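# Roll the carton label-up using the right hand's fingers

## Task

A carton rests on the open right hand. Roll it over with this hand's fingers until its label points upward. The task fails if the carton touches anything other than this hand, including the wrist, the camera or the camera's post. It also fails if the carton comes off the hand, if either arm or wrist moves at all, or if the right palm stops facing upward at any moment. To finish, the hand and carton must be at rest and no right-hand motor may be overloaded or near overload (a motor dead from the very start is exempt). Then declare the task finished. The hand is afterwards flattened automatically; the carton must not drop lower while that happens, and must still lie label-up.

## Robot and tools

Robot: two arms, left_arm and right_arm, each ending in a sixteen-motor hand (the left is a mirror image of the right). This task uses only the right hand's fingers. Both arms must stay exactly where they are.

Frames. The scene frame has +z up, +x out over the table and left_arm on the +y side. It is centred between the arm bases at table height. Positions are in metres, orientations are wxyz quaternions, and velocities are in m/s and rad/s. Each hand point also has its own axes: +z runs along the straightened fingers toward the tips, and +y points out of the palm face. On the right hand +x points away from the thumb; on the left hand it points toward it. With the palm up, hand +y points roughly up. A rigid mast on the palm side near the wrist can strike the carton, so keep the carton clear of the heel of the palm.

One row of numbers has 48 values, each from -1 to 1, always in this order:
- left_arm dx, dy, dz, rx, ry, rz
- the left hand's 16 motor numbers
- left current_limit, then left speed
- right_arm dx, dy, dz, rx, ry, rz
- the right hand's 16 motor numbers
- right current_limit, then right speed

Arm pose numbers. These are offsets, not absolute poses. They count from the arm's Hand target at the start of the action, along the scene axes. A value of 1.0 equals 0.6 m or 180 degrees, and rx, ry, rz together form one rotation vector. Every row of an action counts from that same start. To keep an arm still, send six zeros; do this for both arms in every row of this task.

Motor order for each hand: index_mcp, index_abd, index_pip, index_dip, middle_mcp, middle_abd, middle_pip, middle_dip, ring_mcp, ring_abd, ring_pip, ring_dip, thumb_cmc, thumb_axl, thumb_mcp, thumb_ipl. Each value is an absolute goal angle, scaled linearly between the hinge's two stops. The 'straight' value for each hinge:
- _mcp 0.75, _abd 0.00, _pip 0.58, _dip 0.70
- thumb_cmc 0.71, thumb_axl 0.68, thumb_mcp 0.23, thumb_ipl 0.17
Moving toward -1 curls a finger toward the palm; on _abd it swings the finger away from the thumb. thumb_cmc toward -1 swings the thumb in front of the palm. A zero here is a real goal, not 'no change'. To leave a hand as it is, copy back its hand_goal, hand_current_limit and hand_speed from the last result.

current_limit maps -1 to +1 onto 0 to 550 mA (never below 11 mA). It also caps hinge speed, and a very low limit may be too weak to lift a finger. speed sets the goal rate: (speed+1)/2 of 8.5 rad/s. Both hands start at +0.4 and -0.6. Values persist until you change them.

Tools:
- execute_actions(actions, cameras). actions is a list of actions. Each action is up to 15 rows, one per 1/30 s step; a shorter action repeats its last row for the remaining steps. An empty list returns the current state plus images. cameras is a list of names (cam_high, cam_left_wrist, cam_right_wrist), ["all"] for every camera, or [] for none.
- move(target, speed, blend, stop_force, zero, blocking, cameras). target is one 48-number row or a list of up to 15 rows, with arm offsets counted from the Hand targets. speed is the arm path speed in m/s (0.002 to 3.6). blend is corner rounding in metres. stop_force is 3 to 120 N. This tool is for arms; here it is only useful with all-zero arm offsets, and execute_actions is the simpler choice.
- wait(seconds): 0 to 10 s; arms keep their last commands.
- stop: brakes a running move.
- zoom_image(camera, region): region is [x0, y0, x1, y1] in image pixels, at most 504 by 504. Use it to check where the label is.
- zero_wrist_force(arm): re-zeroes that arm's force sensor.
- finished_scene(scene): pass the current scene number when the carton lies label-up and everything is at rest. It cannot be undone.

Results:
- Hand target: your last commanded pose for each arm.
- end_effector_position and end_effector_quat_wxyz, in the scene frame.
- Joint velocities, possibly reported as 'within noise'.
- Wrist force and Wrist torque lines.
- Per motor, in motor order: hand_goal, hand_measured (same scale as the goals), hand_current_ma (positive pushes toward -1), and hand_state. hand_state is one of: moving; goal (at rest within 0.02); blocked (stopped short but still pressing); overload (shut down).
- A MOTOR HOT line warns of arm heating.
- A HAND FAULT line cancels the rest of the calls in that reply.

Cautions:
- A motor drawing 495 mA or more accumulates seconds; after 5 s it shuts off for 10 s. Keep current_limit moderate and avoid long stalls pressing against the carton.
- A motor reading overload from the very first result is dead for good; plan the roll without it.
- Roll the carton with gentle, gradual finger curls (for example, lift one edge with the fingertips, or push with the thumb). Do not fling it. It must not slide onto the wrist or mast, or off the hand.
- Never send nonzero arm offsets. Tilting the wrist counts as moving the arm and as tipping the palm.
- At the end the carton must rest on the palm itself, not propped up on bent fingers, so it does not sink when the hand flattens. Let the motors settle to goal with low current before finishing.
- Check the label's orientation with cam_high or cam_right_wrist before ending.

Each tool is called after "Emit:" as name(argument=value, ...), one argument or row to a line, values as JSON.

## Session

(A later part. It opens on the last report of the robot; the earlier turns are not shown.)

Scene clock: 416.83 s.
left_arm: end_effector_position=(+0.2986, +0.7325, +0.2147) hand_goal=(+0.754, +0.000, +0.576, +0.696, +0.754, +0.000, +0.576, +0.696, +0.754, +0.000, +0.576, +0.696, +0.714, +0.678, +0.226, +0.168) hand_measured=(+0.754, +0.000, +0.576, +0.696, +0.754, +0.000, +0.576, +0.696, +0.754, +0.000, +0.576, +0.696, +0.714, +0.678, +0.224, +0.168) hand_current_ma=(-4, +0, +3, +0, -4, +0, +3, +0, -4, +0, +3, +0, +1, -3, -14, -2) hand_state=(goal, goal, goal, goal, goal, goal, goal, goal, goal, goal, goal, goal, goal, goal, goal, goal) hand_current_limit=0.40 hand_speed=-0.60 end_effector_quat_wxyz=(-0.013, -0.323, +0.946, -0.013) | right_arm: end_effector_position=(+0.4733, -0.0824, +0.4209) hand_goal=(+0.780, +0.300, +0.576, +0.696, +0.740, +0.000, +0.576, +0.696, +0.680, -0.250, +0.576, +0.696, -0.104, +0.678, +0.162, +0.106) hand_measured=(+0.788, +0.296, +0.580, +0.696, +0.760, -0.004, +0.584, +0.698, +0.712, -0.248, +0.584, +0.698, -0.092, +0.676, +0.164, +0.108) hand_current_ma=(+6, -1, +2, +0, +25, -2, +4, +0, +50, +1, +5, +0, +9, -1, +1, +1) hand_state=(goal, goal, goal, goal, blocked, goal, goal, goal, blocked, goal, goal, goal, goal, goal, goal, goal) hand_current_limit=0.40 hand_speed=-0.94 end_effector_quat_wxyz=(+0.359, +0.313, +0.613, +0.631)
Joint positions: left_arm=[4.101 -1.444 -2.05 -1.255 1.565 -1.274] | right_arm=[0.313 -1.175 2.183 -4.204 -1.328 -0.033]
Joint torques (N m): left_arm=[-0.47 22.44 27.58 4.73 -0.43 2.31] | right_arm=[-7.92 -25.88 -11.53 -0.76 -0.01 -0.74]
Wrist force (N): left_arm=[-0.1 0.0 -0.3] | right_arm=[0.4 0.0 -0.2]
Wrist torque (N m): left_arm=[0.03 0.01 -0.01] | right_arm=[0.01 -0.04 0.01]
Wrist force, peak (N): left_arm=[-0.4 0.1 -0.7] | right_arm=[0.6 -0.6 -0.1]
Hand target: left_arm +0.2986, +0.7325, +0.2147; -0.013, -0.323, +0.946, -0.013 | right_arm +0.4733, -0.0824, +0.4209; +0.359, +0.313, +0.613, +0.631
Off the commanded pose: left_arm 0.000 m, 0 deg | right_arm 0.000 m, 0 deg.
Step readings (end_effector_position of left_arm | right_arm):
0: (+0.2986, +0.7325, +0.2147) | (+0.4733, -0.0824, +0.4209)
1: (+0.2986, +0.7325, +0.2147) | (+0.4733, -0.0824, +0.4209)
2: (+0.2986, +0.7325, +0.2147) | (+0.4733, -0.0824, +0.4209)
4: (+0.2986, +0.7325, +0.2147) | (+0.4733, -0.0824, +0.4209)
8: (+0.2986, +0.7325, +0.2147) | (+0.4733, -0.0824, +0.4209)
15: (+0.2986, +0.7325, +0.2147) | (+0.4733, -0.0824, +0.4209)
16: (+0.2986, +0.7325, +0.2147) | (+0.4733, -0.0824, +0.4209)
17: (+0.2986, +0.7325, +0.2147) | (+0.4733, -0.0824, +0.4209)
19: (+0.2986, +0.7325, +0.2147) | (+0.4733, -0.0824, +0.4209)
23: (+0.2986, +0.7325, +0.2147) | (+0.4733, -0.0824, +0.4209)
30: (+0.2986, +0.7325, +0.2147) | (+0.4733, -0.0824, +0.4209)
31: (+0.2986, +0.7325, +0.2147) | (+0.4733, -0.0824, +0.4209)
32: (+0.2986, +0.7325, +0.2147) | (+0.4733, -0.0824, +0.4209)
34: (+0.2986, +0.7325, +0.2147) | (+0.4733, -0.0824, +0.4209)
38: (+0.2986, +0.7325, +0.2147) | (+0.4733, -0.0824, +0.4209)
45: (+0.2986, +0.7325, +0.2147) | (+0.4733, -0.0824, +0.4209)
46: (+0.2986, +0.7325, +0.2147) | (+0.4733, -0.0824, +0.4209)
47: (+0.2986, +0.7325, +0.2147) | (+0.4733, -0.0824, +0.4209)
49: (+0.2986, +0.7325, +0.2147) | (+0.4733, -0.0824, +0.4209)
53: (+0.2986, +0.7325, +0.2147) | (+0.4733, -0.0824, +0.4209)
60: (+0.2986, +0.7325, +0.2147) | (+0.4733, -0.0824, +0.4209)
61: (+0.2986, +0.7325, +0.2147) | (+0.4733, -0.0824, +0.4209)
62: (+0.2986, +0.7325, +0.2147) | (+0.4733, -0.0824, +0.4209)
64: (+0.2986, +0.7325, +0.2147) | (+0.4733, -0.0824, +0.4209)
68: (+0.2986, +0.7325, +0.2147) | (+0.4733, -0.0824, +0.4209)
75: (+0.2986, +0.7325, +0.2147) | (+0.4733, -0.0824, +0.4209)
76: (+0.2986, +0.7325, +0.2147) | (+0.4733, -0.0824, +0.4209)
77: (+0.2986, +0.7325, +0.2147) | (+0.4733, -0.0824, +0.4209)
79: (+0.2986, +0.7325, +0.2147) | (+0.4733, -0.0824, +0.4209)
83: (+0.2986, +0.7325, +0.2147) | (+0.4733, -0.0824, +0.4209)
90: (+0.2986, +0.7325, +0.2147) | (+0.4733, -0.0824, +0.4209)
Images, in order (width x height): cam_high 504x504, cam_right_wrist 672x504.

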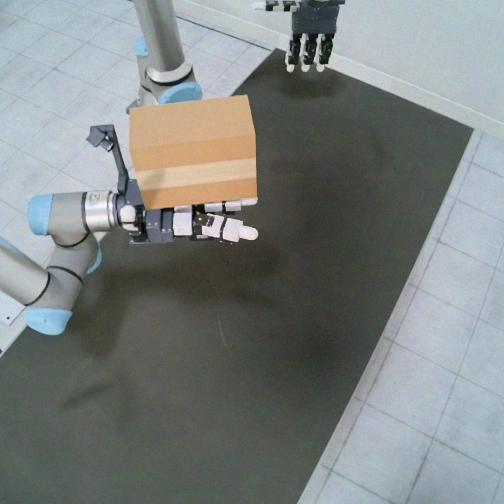

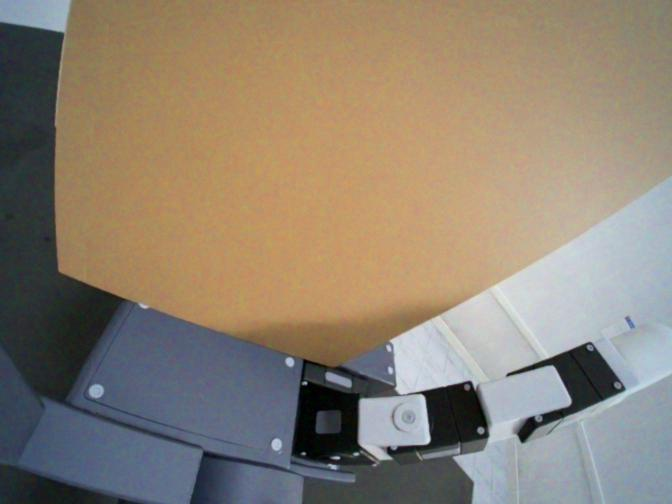

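Emit:
execute_actions(
  actions=[
    [[0,0,0,0,0,0,0.754,0,0.576,0.696,0.754,0,0.576,0.696,0.754,0,0.576,0.696,0.714,0.678,0.226,0.168,0.4,-0.6,0,0,0,0,0,0,0.2,0.38,0.576,0.696,0.74,0,0.576,0.696,0.68,-0.25,0.576,0.696,-0.104,0.678,-0.112,-0.157,0.4,-0.88]],
    [[0,0,0,0,0,0,0.754,0,0.576,0.696,0.754,0,0.576,0.696,0.754,0,0.576,0.696,0.714,0.678,0.226,0.168,0.4,-0.6,0,0,0,0,0,0,0.2,0.38,0.576,0.696,0.74,0,0.576,0.696,0.68,-0.25,0.576,0.696,-0.104,0.678,-0.112,-0.157,0.4,-0.88]],
    [[0,0,0,0,0,0,0.754,0,0.576,0.696,0.754,0,0.576,0.696,0.754,0,0.576,0.696,0.714,0.678,0.226,0.168,0.4,-0.6,0,0,0,0,0,0,-0.068,0.38,0.576,0.696,0.74,0,0.576,0.696,0.68,-0.25,0.576,0.696,-0.2,0.678,-0.112,-0.157,0.4,-0.9]],
    [[0,0,0,0,0,0,0.754,0,0.576,0.696,0.754,0,0.576,0.696,0.754,0,0.576,0.696,0.714,0.678,0.226,0.168,0.4,-0.6,0,0,0,0,0,0,-0.068,0.38,0.576,0.696,0.74,0,0.576,0.696,0.68,-0.25,0.576,0.696,-0.3,0.678,-0.112,-0.157,0.4,-0.9]],
  ],
  cameras=["cam_high","cam_right_wrist"],
)

Emit:
zoom_image(
  camera="cam_high",
  region=[80, 80, 290, 270],
)

Scene clock: 461.20 s.
left_arm: end_effector_position=(+0.2986, +0.7325, +0.2147) hand_goal=(+0.754, +0.000, +0.576, +0.696, +0.754, +0.000, +0.576, +0.696, +0.754, +0.000, +0.576, +0.696, +0.714, +0.678, +0.226, +0.168) hand_measured=(+0.754, +0.000, +0.576, +0.696, +0.754, +0.000, +0.576, +0.696, +0.754, +0.000, +0.576, +0.696, +0.714, +0.678, +0.224, +0.168) hand_current_ma=(-4, +0, +3, +0, -4, +0, +3, +0, -4, +0, +3, +0, +1, -3, -14, -2) hand_state=(goal, goal, goal, goal, goal, goal, goal, goal, goal, goal, goal, goal, goal, goal, goal, goal) hand_current_limit=0.40 hand_speed=-0.60 end_effector_quat_wxyz=(-0.013, -0.323, +0.946, -0.013) | right_arm: end_effector_position=(+0.4733, -0.0824, +0.4209) hand_goal=(-0.068, +0.380, +0.576, +0.696, +0.740, +0.000, +0.576, +0.696, +0.680, -0.250, +0.576, +0.696, -0.300, +0.678, -0.112, -0.156) hand_measured=(-0.054, +0.378, +0.580, +0.696, +0.760, -0.004, +0.584, +0.698, +0.712, -0.248, +0.584, +0.698, -0.292, +0.678, -0.112, -0.154) hand_current_ma=(+15, +0, +2, +0, +25, -2, +4, +0, +50, +1, +5, +0, +5, +0, +0, +1) hand_state=(goal, goal, goal, goal, blocked, goal, goal, goal, blocked, goal, goal, goal, goal, goal, goal, goal) hand_current_limit=0.40 hand_speed=-0.90 end_effector_quat_wxyz=(+0.359, +0.313, +0.613, +0.631)
Joint positions: left_arm=[4.101 -1.444 -2.05 -1.255 1.565 -1.274] | right_arm=[0.313 -1.175 2.183 -4.204 -1.328 -0.033]
Joint torques (N m): left_arm=[-0.42 23.02 27.71 4.69 -0.57 2.19] | right_arm=[-8.82 -27.54 -11.23 -1.72 -0.52 -0.12]
Wrist force (N): left_arm=[-0.3 0.0 -0.4] | right_arm=[0.4 0.0 -0.1]
Wrist torque (N m): left_arm=[0.04 0.02 -0.02] | right_arm=[-0.01 -0.04 0.00]
Wrist force, peak (N): left_arm=[-0.3 0.1 -0.8] | right_arm=[0.8 -0.1 -0.1]
Hand target: left_arm +0.2986, +0.7325, +0.2147; -0.013, -0.323, +0.946, -0.013 | right_arm +0.4733, -0.0824, +0.4209; +0.359, +0.313, +0.613, +0.631
Off the commanded pose: left_arm 0.000 m, 0 deg | right_arm 0.000 m, 0 deg.
Step readings (end_effector_position of left_arm | right_arm):
0: (+0.2986, +0.7325, +0.2147) | (+0.4733, -0.0824, +0.4209)
1: (+0.2986, +0.7325, +0.2147) | (+0.4733, -0.0824, +0.4209)
2: (+0.2986, +0.7325, +0.2147) | (+0.4733, -0.0824, +0.4209)
4: (+0.2986, +0.7325, +0.2147) | (+0.4733, -0.0824, +0.4209)
8: (+0.2986, +0.7325, +0.2147) | (+0.4733, -0.0824, +0.4209)
15: (+0.2986, +0.7325, +0.2147) | (+0.4733, -0.0824, +0.4209)
16: (+0.2986, +0.7325, +0.2147) | (+0.4733, -0.0824, +0.4209)
17: (+0.2986, +0.7325, +0.2147) | (+0.4733, -0.0824, +0.4209)
19: (+0.2986, +0.7325, +0.2147) | (+0.4733, -0.0824, +0.4209)
23: (+0.2986, +0.7325, +0.2147) | (+0.4733, -0.0824, +0.4209)
30: (+0.2986, +0.7325, +0.2147) | (+0.4733, -0.0824, +0.4209)
31: (+0.2986, +0.7325, +0.2147) | (+0.4733, -0.0824, +0.4209)
32: (+0.2986, +0.7325, +0.2147) | (+0.4733, -0.0824, +0.4209)
34: (+0.2986, +0.7325, +0.2147) | (+0.4733, -0.0824, +0.4209)
38: (+0.2986, +0.7325, +0.2147) | (+0.4733, -0.0824, +0.4209)
45: (+0.2986, +0.7325, +0.2147) | (+0.4733, -0.0824, +0.4209)
46: (+0.2986, +0.7325, +0.2147) | (+0.4733, -0.0824, +0.4209)
47: (+0.2986, +0.7325, +0.2147) | (+0.4733, -0.0824, +0.4209)
49: (+0.2986, +0.7325, +0.2147) | (+0.4733, -0.0824, +0.4209)
53: (+0.2986, +0.7325, +0.2147) | (+0.4733, -0.0824, +0.4209)
60: (+0.2986, +0.7325, +0.2147) | (+0.4733, -0.0824, +0.4209)
Images, in order (width x height): cam_high 504x504, cam_right_wrist 672x504.

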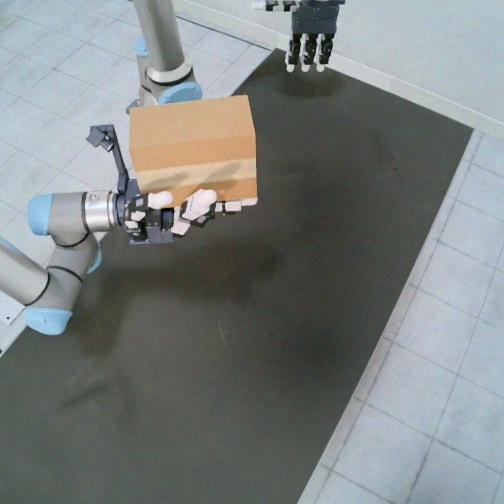

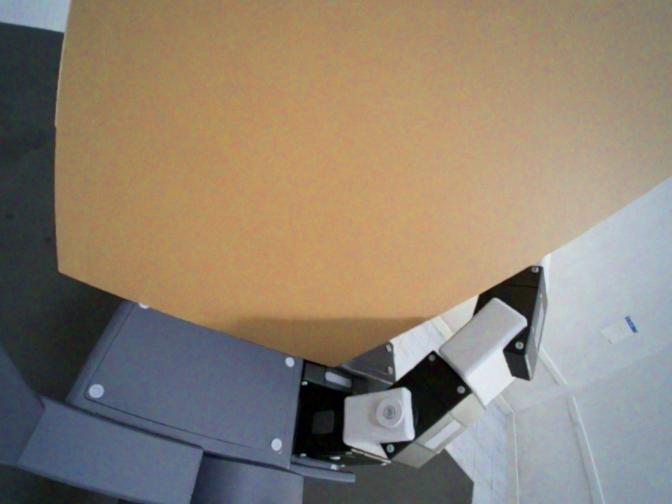

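Scaled by 2.400.

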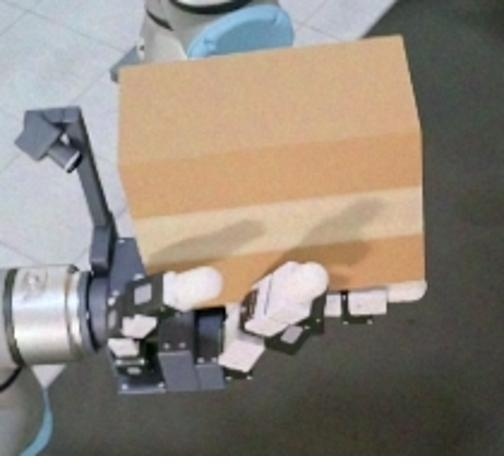

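Emit:
execute_actions(
  actions=[
    [[0,0,0,0,0,0,0.754,0,0.576,0.696,0.754,0,0.576,0.696,0.754,0,0.576,0.696,0.714,0.678,0.226,0.168,0.4,-0.6,0,0,0,0,0,0,-0.068,0.38,0.576,0.696,0.74,0,0.576,0.696,0.58,-0.25,0.576,0.696,-0.3,0.678,-0.112,-0.157,0.4,-0.95]],
    [[0,0,0,0,0,0,0.754,0,0.576,0.696,0.754,0,0.576,0.696,0.754,0,0.576,0.696,0.714,0.678,0.226,0.168,0.4,-0.6,0,0,0,0,0,0,-0.068,0.38,0.576,0.696,0.74,0,0.576,0.696,0.58,-0.25,0.576,0.696,-0.3,0.678,-0.112,-0.157,0.4,-0.95]],
  ],
  cameras=["cam_high","cam_right_wrist"],
)

Emit:
zoom_image(
  camera="cam_high",
  region=[80, 80, 290, 270],
)

Scene clock: 471.30 s.
left_arm: end_effector_position=(+0.2986, +0.7325, +0.2147) hand_goal=(+0.754, +0.000, +0.576, +0.696, +0.754, +0.000, +0.576, +0.696, +0.754, +0.000, +0.576, +0.696, +0.714, +0.678, +0.226, +0.168) hand_measured=(+0.754, +0.000, +0.576, +0.696, +0.754, +0.000, +0.576, +0.696, +0.754, +0.000, +0.576, +0.696, +0.714, +0.678, +0.224, +0.168) hand_current_ma=(-4, +0, +3, +0, -4, +0, +3, +0, -4, +0, +3, +0, +1, -3, -14, -2) hand_state=(goal, goal, goal, goal, goal, goal, goal, goal, goal, goal, goal, goal, goal, goal, goal, goal) hand_current_limit=0.40 hand_speed=-0.60 end_effector_quat_wxyz=(-0.013, -0.323, +0.946, -0.013) | right_arm: end_effector_position=(+0.4733, -0.0824, +0.4209) hand_goal=(-0.068, +0.380, +0.576, +0.696, +0.740, +0.000, +0.576, +0.696, +0.580, -0.250, +0.576, +0.696, -0.300, +0.678, -0.112, -0.156) hand_measured=(-0.054, +0.378, +0.580, +0.696, +0.760, -0.004, +0.584, +0.698, +0.620, -0.248, +0.584, +0.698, -0.292, +0.678, -0.112, -0.154) hand_current_ma=(+15, +0, +2, +0, +25, -2, +4, +0, +73, +0, +5, +1, +5, +0, +0, +1) hand_state=(goal, goal, goal, goal, blocked, goal, goal, goal, blocked, goal, goal, goal, goal, goal, goal, goal) hand_current_limit=0.40 hand_speed=-0.95 end_effector_quat_wxyz=(+0.359, +0.313, +0.613, +0.631)
Joint positions: left_arm=[4.101 -1.444 -2.05 -1.255 1.565 -1.274] | right_arm=[0.313 -1.175 2.183 -4.204 -1.328 -0.033]
Joint torques (N m): left_arm=[0.03 22.43 28.33 4.53 -0.55 2.02] | right_arm=[-8.69 -27.73 -11.34 -1.6 -0.41 -0.02]
Wrist force (N): left_arm=[-0.2 0.0 -0.3] | right_arm=[0.5 -0.2 0.0]
Wrist torque (N m): left_arm=[0.03 0.02 -0.01] | right_arm=[-0.05 -0.06 0.00]
Wrist force, peak (N): left_arm=[-0.4 0.1 -0.8] | right_arm=[0.7 -0.1 -0.2]
Hand target: left_arm +0.2986, +0.7325, +0.2147; -0.013, -0.323, +0.946, -0.013 | right_arm +0.4733, -0.0824, +0.4209; +0.359, +0.313, +0.613, +0.631
Off the commanded pose: left_arm 0.000 m, 0 deg | right_arm 0.000 m, 0 deg.
Step readings (end_effector_position of left_arm | right_arm):
0: (+0.2986, +0.7325, +0.2147) | (+0.4733, -0.0824, +0.4209)
1: (+0.2986, +0.7325, +0.2147) | (+0.4733, -0.0824, +0.4209)
2: (+0.2986, +0.7325, +0.2147) | (+0.4733, -0.0824, +0.4209)
4: (+0.2986, +0.7325, +0.2147) | (+0.4733, -0.0824, +0.4209)
8: (+0.2986, +0.7325, +0.2147) | (+0.4733, -0.0824, +0.4209)
15: (+0.2986, +0.7325, +0.2147) | (+0.4733, -0.0824, +0.4209)
16: (+0.2986, +0.7325, +0.2147) | (+0.4733, -0.0824, +0.4209)
17: (+0.2986, +0.7325, +0.2147) | (+0.4733, -0.0824, +0.4209)
19: (+0.2986, +0.7325, +0.2147) | (+0.4733, -0.0824, +0.4209)
23: (+0.2986, +0.7325, +0.2147) | (+0.4733, -0.0824, +0.4209)
30: (+0.2986, +0.7325, +0.2147) | (+0.4733, -0.0824, +0.4209)
Images, in order (width x height): cam_high 504x504, cam_right_wrist 672x504.

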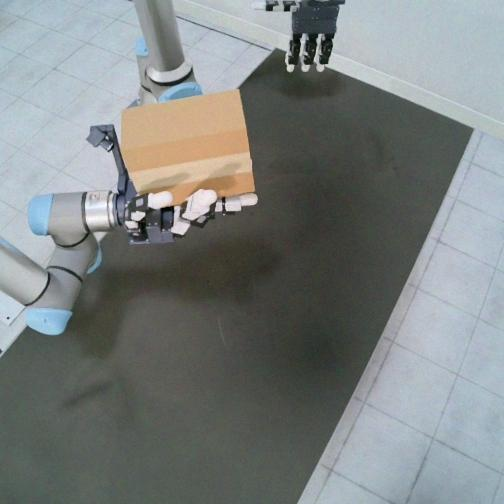

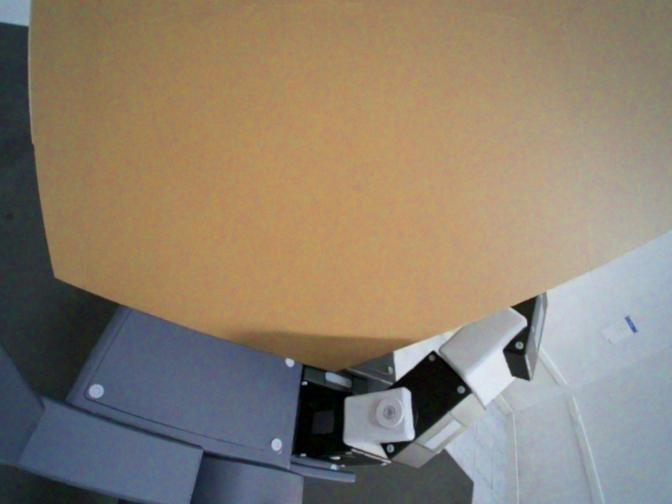

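Scaled by 2.400.

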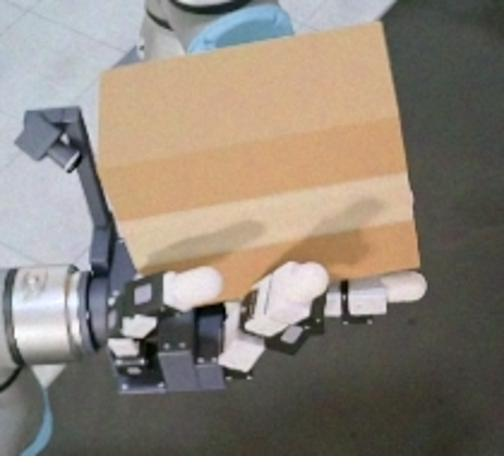

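Emit:
execute_actions(
  actions=[
    [[0,0,0,0,0,0,0.754,0,0.576,0.696,0.754,0,0.576,0.696,0.754,0,0.576,0.696,0.714,0.678,0.226,0.168,0.4,-0.6,0,0,0,0,0,0,-0.068,0.38,0.576,0.696,0.74,0,0.576,0.696,0.62,-0.25,0.8,0.8,-0.3,0.678,-0.112,-0.157,0.4,-0.94]],
    [[0,0,0,0,0,0,0.754,0,0.576,0.696,0.754,0,0.576,0.696,0.754,0,0.576,0.696,0.714,0.678,0.226,0.168,0.4,-0.6,0,0,0,0,0,0,-0.068,0.38,0.576,0.696,0.74,0,0.576,0.696,0.62,-0.25,0.97,0.97,-0.3,0.678,-0.112,-0.157,0.4,-0.94]],
    [[0,0,0,0,0,0,0.754,0,0.576,0.696,0.754,0,0.576,0.696,0.754,0,0.576,0.696,0.714,0.678,0.226,0.168,0.4,-0.6,0,0,0,0,0,0,-0.068,0.38,0.576,0.696,0.74,0,0.576,0.696,0.62,-0.25,0.97,0.97,-0.3,0.678,-0.112,-0.157,0.4,-0.94]],
    [[0,0,0,0,0,0,0.754,0,0.576,0.696,0.754,0,0.576,0.696,0.754,0,0.576,0.696,0.714,0.678,0.226,0.168,0.4,-0.6,0,0,0,0,0,0,-0.068,0.38,0.576,0.696,0.74,0,0.576,0.696,0.62,-0.25,0.97,0.97,-0.3,0.678,-0.112,-0.157,0.4,-0.94]],
  ],
  cameras=["cam_high","cam_right_wrist"],
)

Emit:
zoom_image(
  camera="cam_high",
  region=[80, 80, 290, 270],
)

Scene clock: 535.07 s.
left_arm: end_effector_position=(+0.2986, +0.7325, +0.2147) hand_goal=(+0.754, +0.000, +0.576, +0.696, +0.754, +0.000, +0.576, +0.696, +0.754, +0.000, +0.576, +0.696, +0.714, +0.678, +0.226, +0.168) hand_measured=(+0.754, +0.000, +0.576, +0.696, +0.754, +0.000, +0.576, +0.696, +0.754, +0.000, +0.576, +0.696, +0.714, +0.678, +0.224, +0.168) hand_current_ma=(-4, +0, +3, +0, -4, +0, +3, +0, -4, +0, +3, +0, +1, -3, -14, -2) hand_state=(goal, goal, goal, goal, goal, goal, goal, goal, goal, goal, goal, goal, goal, goal, goal, goal) hand_current_limit=0.40 hand_speed=-0.60 end_effector_quat_wxyz=(-0.013, -0.323, +0.946, -0.013) | right_arm: end_effector_position=(+0.4733, -0.0824, +0.4209) hand_goal=(-0.068, +0.380, +0.576, +0.696, +0.740, +0.000, +0.576, +0.696, +0.620, -0.250, +0.970, +0.970, -0.300, +0.678, -0.112, -0.156) hand_measured=(-0.054, +0.378, +0.580, +0.696, +0.760, -0.004, +0.584, +0.698, +0.636, -0.248, +0.968, +0.968, -0.292, +0.678, -0.112, -0.154) hand_current_ma=(+15, +0, +2, +0, +25, -2, +4, +0, +19, +0, +0, -1, +5, +0, +0, +1) hand_state=(goal, goal, goal, goal, blocked, goal, goal, goal, goal, goal, goal, goal, goal, goal, goal, goal) hand_current_limit=0.40 hand_speed=-0.94 end_effector_quat_wxyz=(+0.359, +0.313, +0.613, +0.631)
Joint positions: left_arm=[4.101 -1.444 -2.05 -1.255 1.565 -1.274] | right_arm=[0.313 -1.175 2.183 -4.204 -1.328 -0.033]
Joint torques (N m): left_arm=[-0.2 22.35 27.73 4.49 -0.68 2.1] | right_arm=[-8.51 -29.77 -9.63 -2.93 -1.19 0.59]
Wrist force (N): left_arm=[-0.5 -0.1 -0.5] | right_arm=[0.3 0.0 0.1]
Wrist torque (N m): left_arm=[0.04 0.05 -0.04] | right_arm=[-0.03 -0.04 -0.02]
Wrist force, peak (N): left_arm=[-0.2 0.0 -0.9] | right_arm=[0.9 0.1 -0.1]
Hand target: left_arm +0.2986, +0.7325, +0.2147; -0.013, -0.323, +0.946, -0.013 | right_arm +0.4733, -0.0824, +0.4209; +0.359, +0.313, +0.613, +0.631
Off the commanded pose: left_arm 0.000 m, 0 deg | right_arm 0.000 m, 0 deg.
Step readings (end_effector_position of left_arm | right_arm):
0: (+0.2986, +0.7325, +0.2147) | (+0.4733, -0.0824, +0.4209)
1: (+0.2986, +0.7325, +0.2147) | (+0.4733, -0.0824, +0.4209)
2: (+0.2986, +0.7325, +0.2147) | (+0.4733, -0.0824, +0.4209)
4: (+0.2986, +0.7325, +0.2147) | (+0.4733, -0.0824, +0.4209)
8: (+0.2986, +0.7325, +0.2147) | (+0.4733, -0.0824, +0.4209)
15: (+0.2986, +0.7325, +0.2147) | (+0.4733, -0.0824, +0.4209)
16: (+0.2986, +0.7325, +0.2147) | (+0.4733, -0.0824, +0.4209)
17: (+0.2986, +0.7325, +0.2147) | (+0.4733, -0.0824, +0.4209)
19: (+0.2986, +0.7325, +0.2147) | (+0.4733, -0.0824, +0.4209)
23: (+0.2986, +0.7325, +0.2147) | (+0.4733, -0.0824, +0.4209)
30: (+0.2986, +0.7325, +0.2147) | (+0.4733, -0.0824, +0.4209)
31: (+0.2986, +0.7325, +0.2147) | (+0.4733, -0.0824, +0.4209)
32: (+0.2986, +0.7325, +0.2147) | (+0.4733, -0.0824, +0.4209)
34: (+0.2986, +0.7325, +0.2147) | (+0.4733, -0.0824, +0.4209)
38: (+0.2986, +0.7325, +0.2147) | (+0.4733, -0.0824, +0.4209)
45: (+0.2986, +0.7325, +0.2147) | (+0.4733, -0.0824, +0.4209)
46: (+0.2986, +0.7325, +0.2147) | (+0.4733, -0.0824, +0.4209)
47: (+0.2986, +0.7325, +0.2147) | (+0.4733, -0.0824, +0.4209)
49: (+0.2986, +0.7325, +0.2147) | (+0.4733, -0.0824, +0.4209)
53: (+0.2986, +0.7325, +0.2147) | (+0.4733, -0.0824, +0.4209)
60: (+0.2986, +0.7325, +0.2147) | (+0.4733, -0.0824, +0.4209)
Images, in order (width x height): cam_high 504x504, cam_right_wrist 672x504.

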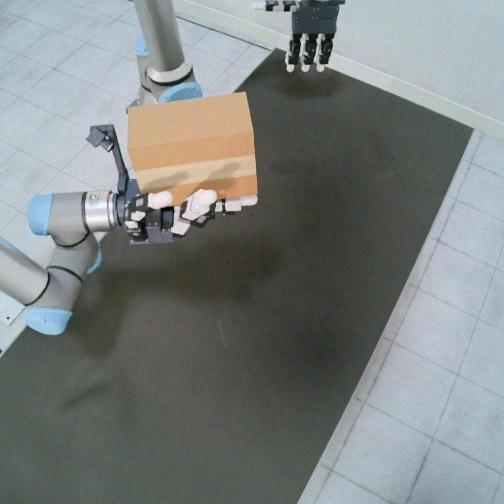

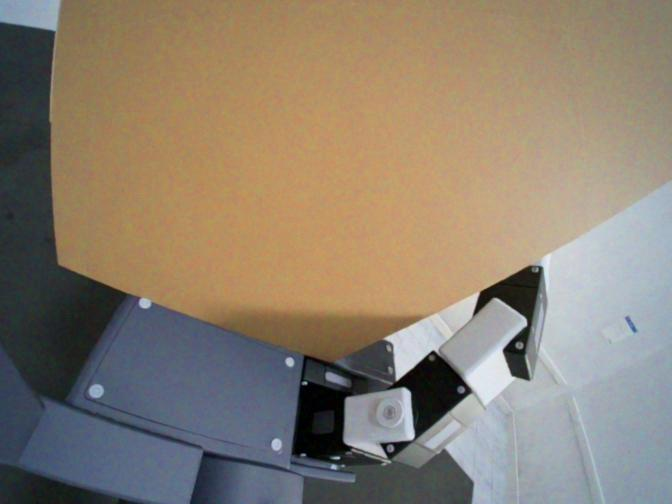

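Scaled by 2.400.

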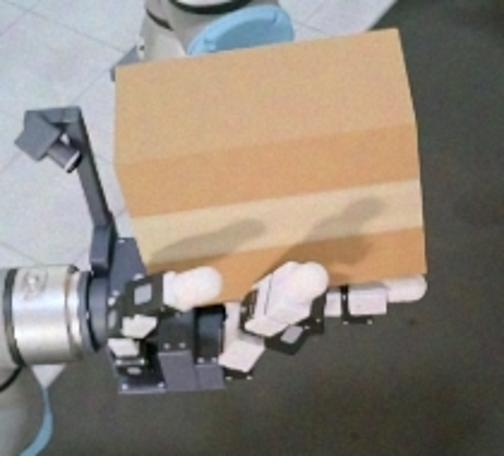

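Emit:
execute_actions(
  actions=[
    [[0,0,0,0,0,0,0.754,0,0.576,0.696,0.754,0,0.576,0.696,0.754,0,0.576,0.696,0.714,0.678,0.226,0.168,0.4,-0.6,0,0,0,0,0,0,-0.068,0.38,0.576,0.696,0.74,0,0.576,0.696,0.48,-0.25,0.97,0.97,-0.3,0.678,-0.112,-0.157,0.4,-0.95]],
    [[0,0,0,0,0,0,0.754,0,0.576,0.696,0.754,0,0.576,0.696,0.754,0,0.576,0.696,0.714,0.678,0.226,0.168,0.4,-0.6,0,0,0,0,0,0,-0.068,0.38,0.576,0.696,0.74,0,0.576,0.696,0.48,-0.25,0.97,0.97,-0.3,0.678,-0.112,-0.157,0.4,-0.95]],
    [[0,0,0,0,0,0,0.754,0,0.576,0.696,0.754,0,0.576,0.696,0.754,0,0.576,0.696,0.714,0.678,0.226,0.168,0.4,-0.6,0,0,0,0,0,0,-0.068,0.38,0.576,0.696,0.74,0,0.576,0.696,0.48,-0.25,0.97,0.97,-0.3,0.678,-0.112,-0.157,0.4,-0.95]],
  ],
  cameras=["cam_high","cam_right_wrist"],
)

Emit:
zoom_image(
  camera="cam_high",
  region=[80, 80, 290, 270],
)

Scene clock: 550.83 s.
left_arm: end_effector_position=(+0.2986, +0.7325, +0.2147) hand_goal=(+0.754, +0.000, +0.576, +0.696, +0.754, +0.000, +0.576, +0.696, +0.754, +0.000, +0.576, +0.696, +0.714, +0.678, +0.226, +0.168) hand_measured=(+0.754, +0.000, +0.576, +0.696, +0.754, +0.000, +0.576, +0.696, +0.754, +0.000, +0.576, +0.696, +0.714, +0.678, +0.224, +0.168) hand_current_ma=(-4, +0, +3, +0, -4, +0, +3, +0, -4, +0, +3, +0, +1, -3, -14, -2) hand_state=(goal, goal, goal, goal, goal, goal, goal, goal, goal, goal, goal, goal, goal, goal, goal, goal) hand_current_limit=0.40 hand_speed=-0.60 end_effector_quat_wxyz=(-0.013, -0.323, +0.946, -0.013) | right_arm: end_effector_position=(+0.4733, -0.0824, +0.4209) hand_goal=(-0.068, +0.380, +0.576, +0.696, +0.740, +0.000, +0.576, +0.696, +0.480, -0.250, +0.970, +0.970, -0.300, +0.678, -0.112, -0.156) hand_measured=(-0.054, +0.378, +0.580, +0.696, +0.760, -0.004, +0.584, +0.698, +0.514, -0.248, +0.970, +0.968, -0.292, +0.678, -0.112, -0.154) hand_current_ma=(+15, +0, +2, +0, +25, -2, +4, +0, +54, +0, +0, -1, +5, +0, +0, +1) hand_state=(goal, goal, goal, goal, blocked, goal, goal, goal, blocked, goal, goal, goal, goal, goal, goal, goal) hand_current_limit=0.40 hand_speed=-0.95 end_effector_quat_wxyz=(+0.359, +0.313, +0.613, +0.631)
Joint positions: left_arm=[4.101 -1.444 -2.05 -1.255 1.565 -1.274] | right_arm=[0.313 -1.175 2.183 -4.204 -1.328 -0.033]
Joint torques (N m): left_arm=[-0.31 22.77 28.54 4.36 -0.66 2.15] | right_arm=[-8.19 -29.64 -10.35 -2.86 -1.35 0.8]
Wrist force (N): left_arm=[-0.2 0.1 -0.6] | right_arm=[0.4 0.0 0.0]
Wrist torque (N m): left_arm=[0.07 0.01 -0.02] | right_arm=[-0.04 -0.04 -0.01]
Wrist force, peak (N): left_arm=[-0.5 0.2 -0.8] | right_arm=[0.8 0.1 0.2]
Hand target: left_arm +0.2986, +0.7325, +0.2147; -0.013, -0.323, +0.946, -0.013 | right_arm +0.4733, -0.0824, +0.4209; +0.359, +0.313, +0.613, +0.631
Off the commanded pose: left_arm 0.000 m, 0 deg | right_arm 0.000 m, 0 deg.
Step readings (end_effector_position of left_arm | right_arm):
0: (+0.2986, +0.7325, +0.2147) | (+0.4733, -0.0824, +0.4209)
1: (+0.2986, +0.7325, +0.2147) | (+0.4733, -0.0824, +0.4209)
2: (+0.2986, +0.7325, +0.2147) | (+0.4733, -0.0824, +0.4209)
4: (+0.2986, +0.7325, +0.2147) | (+0.4733, -0.0824, +0.4209)
8: (+0.2986, +0.7325, +0.2147) | (+0.4733, -0.0824, +0.4209)
15: (+0.2986, +0.7325, +0.2147) | (+0.4733, -0.0824, +0.4209)
16: (+0.2986, +0.7325, +0.2147) | (+0.4733, -0.0824, +0.4209)
17: (+0.2986, +0.7325, +0.2147) | (+0.4733, -0.0824, +0.4209)
19: (+0.2986, +0.7325, +0.2147) | (+0.4733, -0.0824, +0.4209)
23: (+0.2986, +0.7325, +0.2147) | (+0.4733, -0.0824, +0.4209)
30: (+0.2986, +0.7325, +0.2147) | (+0.4733, -0.0824, +0.4209)
31: (+0.2986, +0.7325, +0.2147) | (+0.4733, -0.0824, +0.4209)
32: (+0.2986, +0.7325, +0.2147) | (+0.4733, -0.0824, +0.4209)
34: (+0.2986, +0.7325, +0.2147) | (+0.4733, -0.0824, +0.4209)
38: (+0.2986, +0.7325, +0.2147) | (+0.4733, -0.0824, +0.4209)
45: (+0.2986, +0.7325, +0.2147) | (+0.4733, -0.0824, +0.4209)
Images, in order (width x height): cam_high 504x504, cam_right_wrist 672x504.

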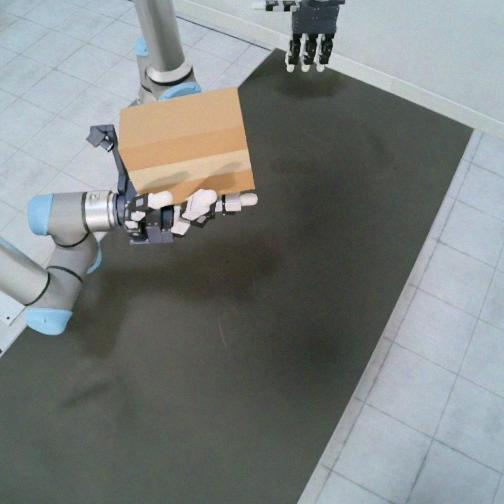

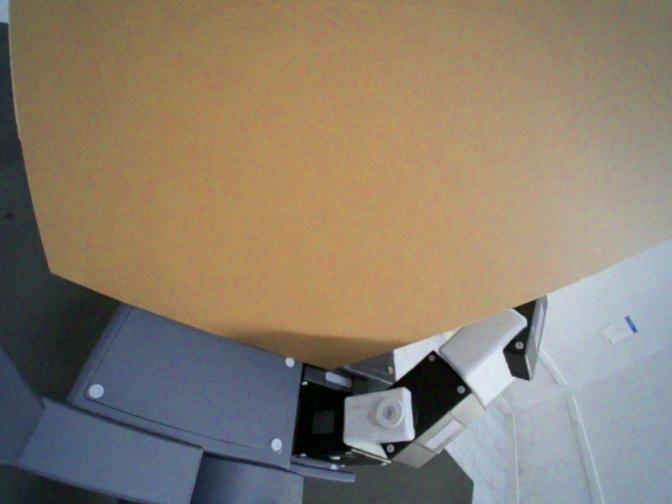

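Scaled by 2.400.

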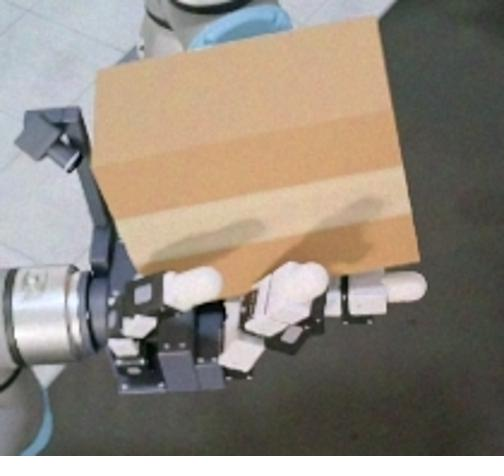

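Emit:
execute_actions(
  actions=[
    [[0,0,0,0,0,0,0.754,0,0.576,0.696,0.754,0,0.576,0.696,0.754,0,0.576,0.696,0.714,0.678,0.226,0.168,0.4,-0.6,0,0,0,0,0,0,-0.068,0.38,0.576,0.696,0.72,0,0.576,0.696,0.62,-0.25,0.97,0.97,-0.3,0.678,-0.112,-0.157,0.4,-0.94]],
    [[0,0,0,0,0,0,0.754,0,0.576,0.696,0.754,0,0.576,0.696,0.754,0,0.576,0.696,0.714,0.678,0.226,0.168,0.4,-0.6,0,0,0,0,0,0,-0.068,0.38,0.576,0.696,0.71,0,0.576,0.696,0.66,-0.25,0.97,0.97,-0.3,0.678,-0.112,-0.157,0.4,-0.94]],
    [[0,0,0,0,0,0,0.754,0,0.576,0.696,0.754,0,0.576,0.696,0.754,0,0.576,0.696,0.714,0.678,0.226,0.168,0.4,-0.6,0,0,0,0,0,0,-0.068,0.38,0.576,0.696,0.70,0,0.576,0.696,0.69,-0.25,0.576,0.696,-0.3,0.678,-0.112,-0.157,0.4,-0.94]],
    [[0,0,0,0,0,0,0.754,0,0.576,0.696,0.754,0,0.576,0.696,0.754,0,0.576,0.696,0.714,0.678,0.226,0.168,0.4,-0.6,0,0,0,0,0,0,-0.068,0.38,0.576,0.696,0.69,0,0.576,0.696,0.69,-0.25,0.576,0.696,-0.3,0.678,-0.112,-0.157,0.4,-0.94]],
    [[0,0,0,0,0,0,0.754,0,0.576,0.696,0.754,0,0.576,0.696,0.754,0,0.576,0.696,0.714,0.678,0.226,0.168,0.4,-0.6,0,0,0,0,0,0,-0.068,0.38,0.576,0.696,0.69,0.15,0.576,0.696,0.69,-0.10,0.576,0.696,-0.3,0.678,-0.112,-0.157,0.4,-0.95]],
    [[0,0,0,0,0,0,0.754,0,0.576,0.696,0.754,0,0.576,0.696,0.754,0,0.576,0.696,0.714,0.678,0.226,0.168,0.4,-0.6,0,0,0,0,0,0,-0.068,0.38,0.576,0.696,0.69,0.15,0.576,0.696,0.69,-0.10,0.576,0.696,-0.3,0.678,-0.112,-0.157,0.4,-0.95]],
  ],
  cameras=["cam_high","cam_right_wrist"],
)

Emit:
zoom_image(
  camera="cam_high",
  region=[80, 80, 290, 270],
)

Scene clock: 604.40 s.
left_arm: end_effector_position=(+0.2986, +0.7325, +0.2147) hand_goal=(+0.754, +0.000, +0.576, +0.696, +0.754, +0.000, +0.576, +0.696, +0.754, +0.000, +0.576, +0.696, +0.714, +0.678, +0.226, +0.168) hand_measured=(+0.754, +0.000, +0.576, +0.696, +0.754, +0.000, +0.576, +0.696, +0.754, +0.000, +0.576, +0.696, +0.714, +0.678, +0.224, +0.168) hand_current_ma=(-4, +0, +3, +0, -4, +0, +3, +0, -4, +0, +3, +0, +1, -3, -14, -2) hand_state=(goal, goal, goal, goal, goal, goal, goal, goal, goal, goal, goal, goal, goal, goal, goal, goal) hand_current_limit=0.40 hand_speed=-0.60 end_effector_quat_wxyz=(-0.013, -0.323, +0.946, -0.013) | right_arm: end_effector_position=(+0.4733, -0.0824, +0.4209) hand_goal=(-0.068, +0.380, +0.576, +0.696, +0.690, +0.150, +0.576, +0.696, +0.690, -0.100, +0.576, +0.696, -0.300, +0.678, -0.112, -0.156) hand_measured=(-0.054, +0.378, +0.580, +0.696, +0.716, +0.144, +0.584, +0.698, +0.706, -0.104, +0.598, +0.700, -0.292, +0.678, -0.112, -0.154) hand_current_ma=(+15, +0, +2, +0, +35, -3, +4, +0, +17, -1, +24, +2, +5, +0, +0, +1) hand_state=(goal, goal, goal, goal, blocked, goal, goal, goal, goal, goal, blocked, goal, goal, goal, goal, goal) hand_current_limit=0.40 hand_speed=-0.95 end_effector_quat_wxyz=(+0.359, +0.313, +0.613, +0.631)
Joint positions: left_arm=[4.101 -1.444 -2.05 -1.255 1.565 -1.274] | right_arm=[0.313 -1.175 2.183 -4.204 -1.328 -0.033]
Joint torques (N m): left_arm=[-0.62 22.77 28.35 4.29 -0.77 2.28] | right_arm=[-8.69 -32.66 -8.7 -2.81 -1.34 1.37]
Wrist force (N): left_arm=[-0.3 0.2 -0.8] | right_arm=[0.6 -0.1 0.4]
Wrist torque (N m): left_arm=[0.10 0.03 -0.04] | right_arm=[-0.07 -0.07 0.02]
Wrist force, peak (N): left_arm=[-0.5 0.1 -0.9] | right_arm=[0.9 0.0 -0.1]
Hand target: left_arm +0.2986, +0.7325, +0.2147; -0.013, -0.323, +0.946, -0.013 | right_arm +0.4733, -0.0824, +0.4209; +0.359, +0.313, +0.613, +0.631
Off the commanded pose: left_arm 0.000 m, 0 deg | right_arm 0.000 m, 0 deg.
Step readings (end_effector_position of left_arm | right_arm):
0: (+0.2986, +0.7325, +0.2147) | (+0.4733, -0.0824, +0.4209)
1: (+0.2986, +0.7325, +0.2147) | (+0.4733, -0.0824, +0.4209)
2: (+0.2986, +0.7325, +0.2147) | (+0.4733, -0.0824, +0.4209)
4: (+0.2986, +0.7325, +0.2147) | (+0.4733, -0.0824, +0.4209)
8: (+0.2986, +0.7325, +0.2147) | (+0.4733, -0.0824, +0.4209)
15: (+0.2986, +0.7325, +0.2147) | (+0.4733, -0.0824, +0.4209)
16: (+0.2986, +0.7325, +0.2147) | (+0.4733, -0.0824, +0.4209)
17: (+0.2986, +0.7325, +0.2147) | (+0.4733, -0.0824, +0.4209)
19: (+0.2986, +0.7325, +0.2147) | (+0.4733, -0.0824, +0.4209)
23: (+0.2986, +0.7325, +0.2147) | (+0.4733, -0.0824, +0.4209)
30: (+0.2986, +0.7325, +0.2147) | (+0.4733, -0.0824, +0.4209)
31: (+0.2986, +0.7325, +0.2147) | (+0.4733, -0.0824, +0.4209)
32: (+0.2986, +0.7325, +0.2147) | (+0.4733, -0.0824, +0.4209)
34: (+0.2986, +0.7325, +0.2147) | (+0.4733, -0.0824, +0.4209)
38: (+0.2986, +0.7325, +0.2147) | (+0.4733, -0.0824, +0.4209)
45: (+0.2986, +0.7325, +0.2147) | (+0.4733, -0.0824, +0.4209)
46: (+0.2986, +0.7325, +0.2147) | (+0.4733, -0.0824, +0.4209)
47: (+0.2986, +0.7325, +0.2147) | (+0.4733, -0.0824, +0.4209)
49: (+0.2986, +0.7325, +0.2147) | (+0.4733, -0.0824, +0.4209)
53: (+0.2986, +0.7325, +0.2147) | (+0.4733, -0.0824, +0.4209)
60: (+0.2986, +0.7325, +0.2147) | (+0.4733, -0.0824, +0.4209)
61: (+0.2986, +0.7325, +0.2147) | (+0.4733, -0.0824, +0.4209)
62: (+0.2986, +0.7325, +0.2147) | (+0.4733, -0.0824, +0.4209)
64: (+0.2986, +0.7325, +0.2147) | (+0.4733, -0.0824, +0.4209)
68: (+0.2986, +0.7325, +0.2147) | (+0.4733, -0.0824, +0.4209)
75: (+0.2986, +0.7325, +0.2147) | (+0.4733, -0.0824, +0.4209)
76: (+0.2986, +0.7325, +0.2147) | (+0.4733, -0.0824, +0.4209)
77: (+0.2986, +0.7325, +0.2147) | (+0.4733, -0.0824, +0.4209)
79: (+0.2986, +0.7325, +0.2147) | (+0.4733, -0.0824, +0.4209)
83: (+0.2986, +0.7325, +0.2147) | (+0.4733, -0.0824, +0.4209)
90: (+0.2986, +0.7325, +0.2147) | (+0.4733, -0.0824, +0.4209)
Images, in order (width x height): cam_high 504x504, cam_right_wrist 672x504.

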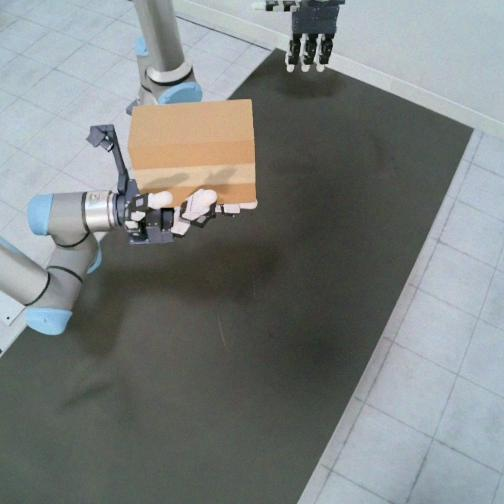

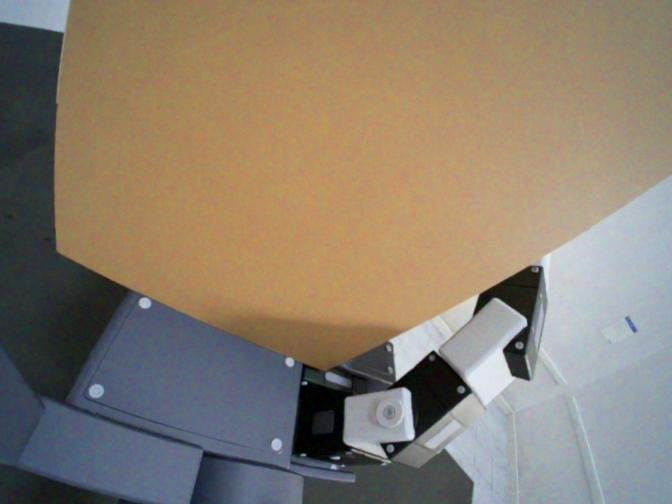

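Scaled by 2.400.

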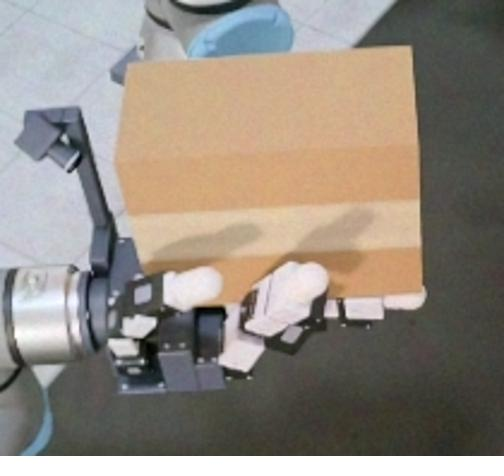

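Emit:
execute_actions(
  actions=[
    [[0,0,0,0,0,0,0.754,0,0.576,0.696,0.754,0,0.576,0.696,0.754,0,0.576,0.696,0.714,0.678,0.226,0.168,0.4,-0.6,0,0,0,0,0,0,-0.068,0.38,0.576,0.696,0.81,0.15,0.576,0.696,0.69,-0.10,0.576,0.696,-0.3,0.678,-0.112,-0.157,0.4,-0.94]],
    [[0,0,0,0,0,0,0.754,0,0.576,0.696,0.754,0,0.576,0.696,0.754,0,0.576,0.696,0.714,0.678,0.226,0.168,0.4,-0.6,0,0,0,0,0,0,-0.068,0.38,0.576,0.696,0.81,0.15,0.576,0.696,0.69,-0.10,0.576,0.696,-0.3,0.678,-0.112,-0.157,0.4,-0.94]],
    [[0,0,0,0,0,0,0.754,0,0.576,0.696,0.754,0,0.576,0.696,0.754,0,0.576,0.696,0.714,0.678,0.226,0.168,0.4,-0.6,0,0,0,0,0,0,-0.068,0.38,0.576,0.696,0.81,0,0.576,0.696,0.69,-0.10,0.576,0.696,-0.3,0.678,-0.112,-0.157,0.4,-0.92]],
    [[0,0,0,0,0,0,0.754,0,0.576,0.696,0.754,0,0.576,0.696,0.754,0,0.576,0.696,0.714,0.678,0.226,0.168,0.4,-0.6,0,0,0,0,0,0,-0.068,0.38,0.576,0.696,0.74,0,0.576,0.696,0.69,-0.10,0.576,0.696,-0.3,0.678,-0.112,-0.157,0.4,-0.94]],
    [[0,0,0,0,0,0,0.754,0,0.576,0.696,0.754,0,0.576,0.696,0.754,0,0.576,0.696,0.714,0.678,0.226,0.168,0.4,-0.6,0,0,0,0,0,0,-0.068,0.38,0.576,0.696,0.74,0,0.576,0.696,0.76,-0.10,0.576,0.696,-0.3,0.678,-0.112,-0.157,0.4,-0.95]],
    [[0,0,0,0,0,0,0.754,0,0.576,0.696,0.754,0,0.576,0.696,0.754,0,0.576,0.696,0.714,0.678,0.226,0.168,0.4,-0.6,0,0,0,0,0,0,-0.068,0.38,0.576,0.696,0.74,0,0.576,0.696,0.79,-0.10,0.576,0.696,-0.3,0.678,-0.112,-0.157,0.4,-0.96]],
    [[0,0,0,0,0,0,0.754,0,0.576,0.696,0.754,0,0.576,0.696,0.754,0,0.576,0.696,0.714,0.678,0.226,0.168,0.4,-0.6,0,0,0,0,0,0,-0.068,0.38,0.576,0.696,0.74,0,0.576,0.696,0.79,-0.10,0.576,0.696,-0.3,0.678,-0.112,-0.157,0.4,-0.96]],
  ],
  cameras=["cam_high","cam_right_wrist"],
)

Emit:
zoom_image(
  camera="cam_high",
  region=[80, 80, 290, 270],
)

Scene clock: 647.67 s.
left_arm: end_effector_position=(+0.2986, +0.7325, +0.2147) hand_goal=(+0.754, +0.000, +0.576, +0.696, +0.754, +0.000, +0.576, +0.696, +0.754, +0.000, +0.576, +0.696, +0.714, +0.678, +0.226, +0.168) hand_measured=(+0.754, +0.000, +0.576, +0.696, +0.754, +0.000, +0.576, +0.696, +0.754, +0.000, +0.576, +0.696, +0.714, +0.678, +0.224, +0.168) hand_current_ma=(-4, +0, +3, +0, -4, +0, +3, +0, -4, +0, +3, +0, +1, -3, -14, -2) hand_state=(goal, goal, goal, goal, goal, goal, goal, goal, goal, goal, goal, goal, goal, goal, goal, goal) hand_current_limit=0.40 hand_speed=-0.60 end_effector_quat_wxyz=(-0.013, -0.323, +0.946, -0.013) | right_arm: end_effector_position=(+0.4733, -0.0824, +0.4209) hand_goal=(-0.068, +0.380, +0.576, +0.696, +0.740, +0.000, +0.576, +0.696, +0.790, -0.100, +0.576, +0.696, -0.300, +0.678, -0.112, -0.156) hand_measured=(-0.054, +0.378, +0.580, +0.696, +0.760, +0.002, +0.584, +0.698, +0.800, -0.102, +0.586, +0.700, -0.292, +0.678, -0.112, -0.154) hand_current_ma=(+15, +0, +2, +0, +25, +1, +4, +0, +10, -1, +7, +2, +5, +0, +0, +1) hand_state=(goal, goal, goal, goal, blocked, goal, goal, goal, goal, goal, goal, goal, goal, goal, goal, goal) hand_current_limit=0.40 hand_speed=-0.96 end_effector_quat_wxyz=(+0.359, +0.313, +0.613, +0.631)
Joint positions: left_arm=[4.101 -1.444 -2.05 -1.255 1.565 -1.274] | right_arm=[0.313 -1.175 2.183 -4.204 -1.328 -0.033]
Joint torques (N m): left_arm=[0.11 23.38 28.11 4.29 -0.85 2.15] | right_arm=[-8.37 -34.46 -8.1 -2.82 -1.18 1.77]
Wrist force (N): left_arm=[-0.2 0.1 -0.3] | right_arm=[0.4 -0.2 0.0]
Wrist torque (N m): left_arm=[0.05 0.03 -0.03] | right_arm=[-0.03 -0.04 -0.01]
Wrist force, peak (N): left_arm=[-0.4 0.2 -0.9] | right_arm=[0.8 0.0 0.2]
Hand target: left_arm +0.2986, +0.7325, +0.2147; -0.013, -0.323, +0.946, -0.013 | right_arm +0.4733, -0.0824, +0.4209; +0.359, +0.313, +0.613, +0.631
Off the commanded pose: left_arm 0.000 m, 0 deg | right_arm 0.000 m, 0 deg.
Step readings (end_effector_position of left_arm | right_arm):
0: (+0.2986, +0.7325, +0.2147) | (+0.4733, -0.0824, +0.4209)
1: (+0.2986, +0.7325, +0.2147) | (+0.4733, -0.0824, +0.4209)
2: (+0.2986, +0.7325, +0.2147) | (+0.4733, -0.0824, +0.4209)
4: (+0.2986, +0.7325, +0.2147) | (+0.4733, -0.0824, +0.4209)
8: (+0.2986, +0.7325, +0.2147) | (+0.4733, -0.0824, +0.4209)
15: (+0.2986, +0.7325, +0.2147) | (+0.4733, -0.0824, +0.4209)
16: (+0.2986, +0.7325, +0.2147) | (+0.4733, -0.0824, +0.4209)
17: (+0.2986, +0.7325, +0.2147) | (+0.4733, -0.0824, +0.4209)
19: (+0.2986, +0.7325, +0.2147) | (+0.4733, -0.0824, +0.4209)
23: (+0.2986, +0.7325, +0.2147) | (+0.4733, -0.0824, +0.4209)
30: (+0.2986, +0.7325, +0.2147) | (+0.4733, -0.0824, +0.4209)
31: (+0.2986, +0.7325, +0.2147) | (+0.4733, -0.0824, +0.4209)
32: (+0.2986, +0.7325, +0.2147) | (+0.4733, -0.0824, +0.4209)
34: (+0.2986, +0.7325, +0.2147) | (+0.4733, -0.0824, +0.4209)
38: (+0.2986, +0.7325, +0.2147) | (+0.4733, -0.0824, +0.4209)
45: (+0.2986, +0.7325, +0.2147) | (+0.4733, -0.0824, +0.4209)
46: (+0.2986, +0.7325, +0.2147) | (+0.4733, -0.0824, +0.4209)
47: (+0.2986, +0.7325, +0.2147) | (+0.4733, -0.0824, +0.4209)
49: (+0.2986, +0.7325, +0.2147) | (+0.4733, -0.0824, +0.4209)
53: (+0.2986, +0.7325, +0.2147) | (+0.4733, -0.0824, +0.4209)
60: (+0.2986, +0.7325, +0.2147) | (+0.4733, -0.0824, +0.4209)
61: (+0.2986, +0.7325, +0.2147) | (+0.4733, -0.0824, +0.4209)
62: (+0.2986, +0.7325, +0.2147) | (+0.4733, -0.0824, +0.4209)
64: (+0.2986, +0.7325, +0.2147) | (+0.4733, -0.0824, +0.4209)
68: (+0.2986, +0.7325, +0.2147) | (+0.4733, -0.0824, +0.4209)
75: (+0.2986, +0.7325, +0.2147) | (+0.4733, -0.0824, +0.4209)
76: (+0.2986, +0.7325, +0.2147) | (+0.4733, -0.0824, +0.4209)
77: (+0.2986, +0.7325, +0.2147) | (+0.4733, -0.0824, +0.4209)
79: (+0.2986, +0.7325, +0.2147) | (+0.4733, -0.0824, +0.4209)
83: (+0.2986, +0.7325, +0.2147) | (+0.4733, -0.0824, +0.4209)
90: (+0.2986, +0.7325, +0.2147) | (+0.4733, -0.0824, +0.4209)
91: (+0.2986, +0.7325, +0.2147) | (+0.4733, -0.0824, +0.4209)
92: (+0.2986, +0.7325, +0.2147) | (+0.4733, -0.0824, +0.4209)
94: (+0.2986, +0.7325, +0.2147) | (+0.4733, -0.0824, +0.4209)
98: (+0.2986, +0.7325, +0.2147) | (+0.4733, -0.0824, +0.4209)
105: (+0.2986, +0.7325, +0.2147) | (+0.4733, -0.0824, +0.4209)
Images, in order (width x height): cam_high 504x504, cam_right_wrist 672x504.

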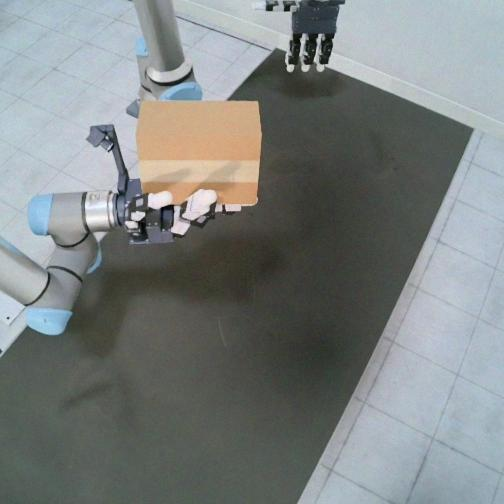

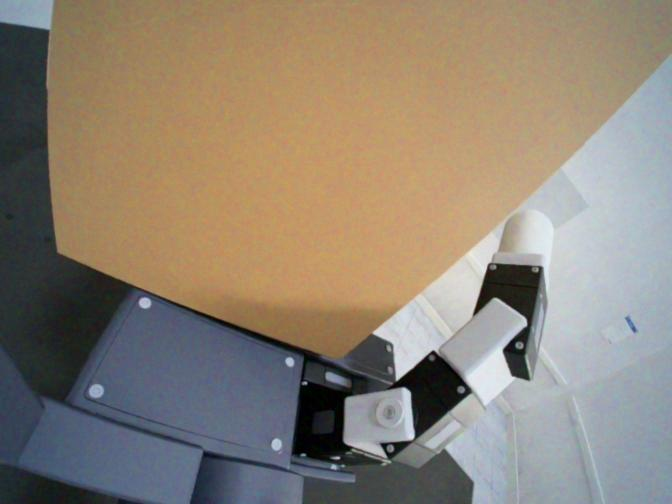

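Scaled by 2.400.

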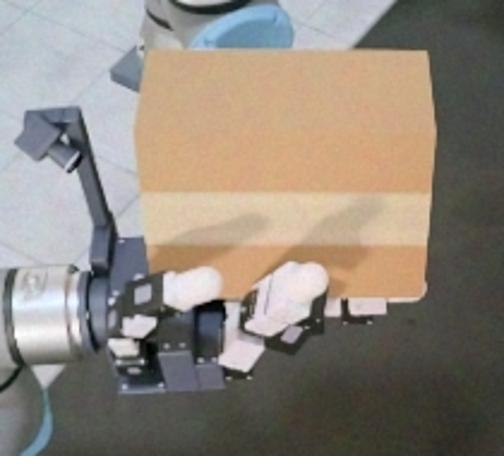

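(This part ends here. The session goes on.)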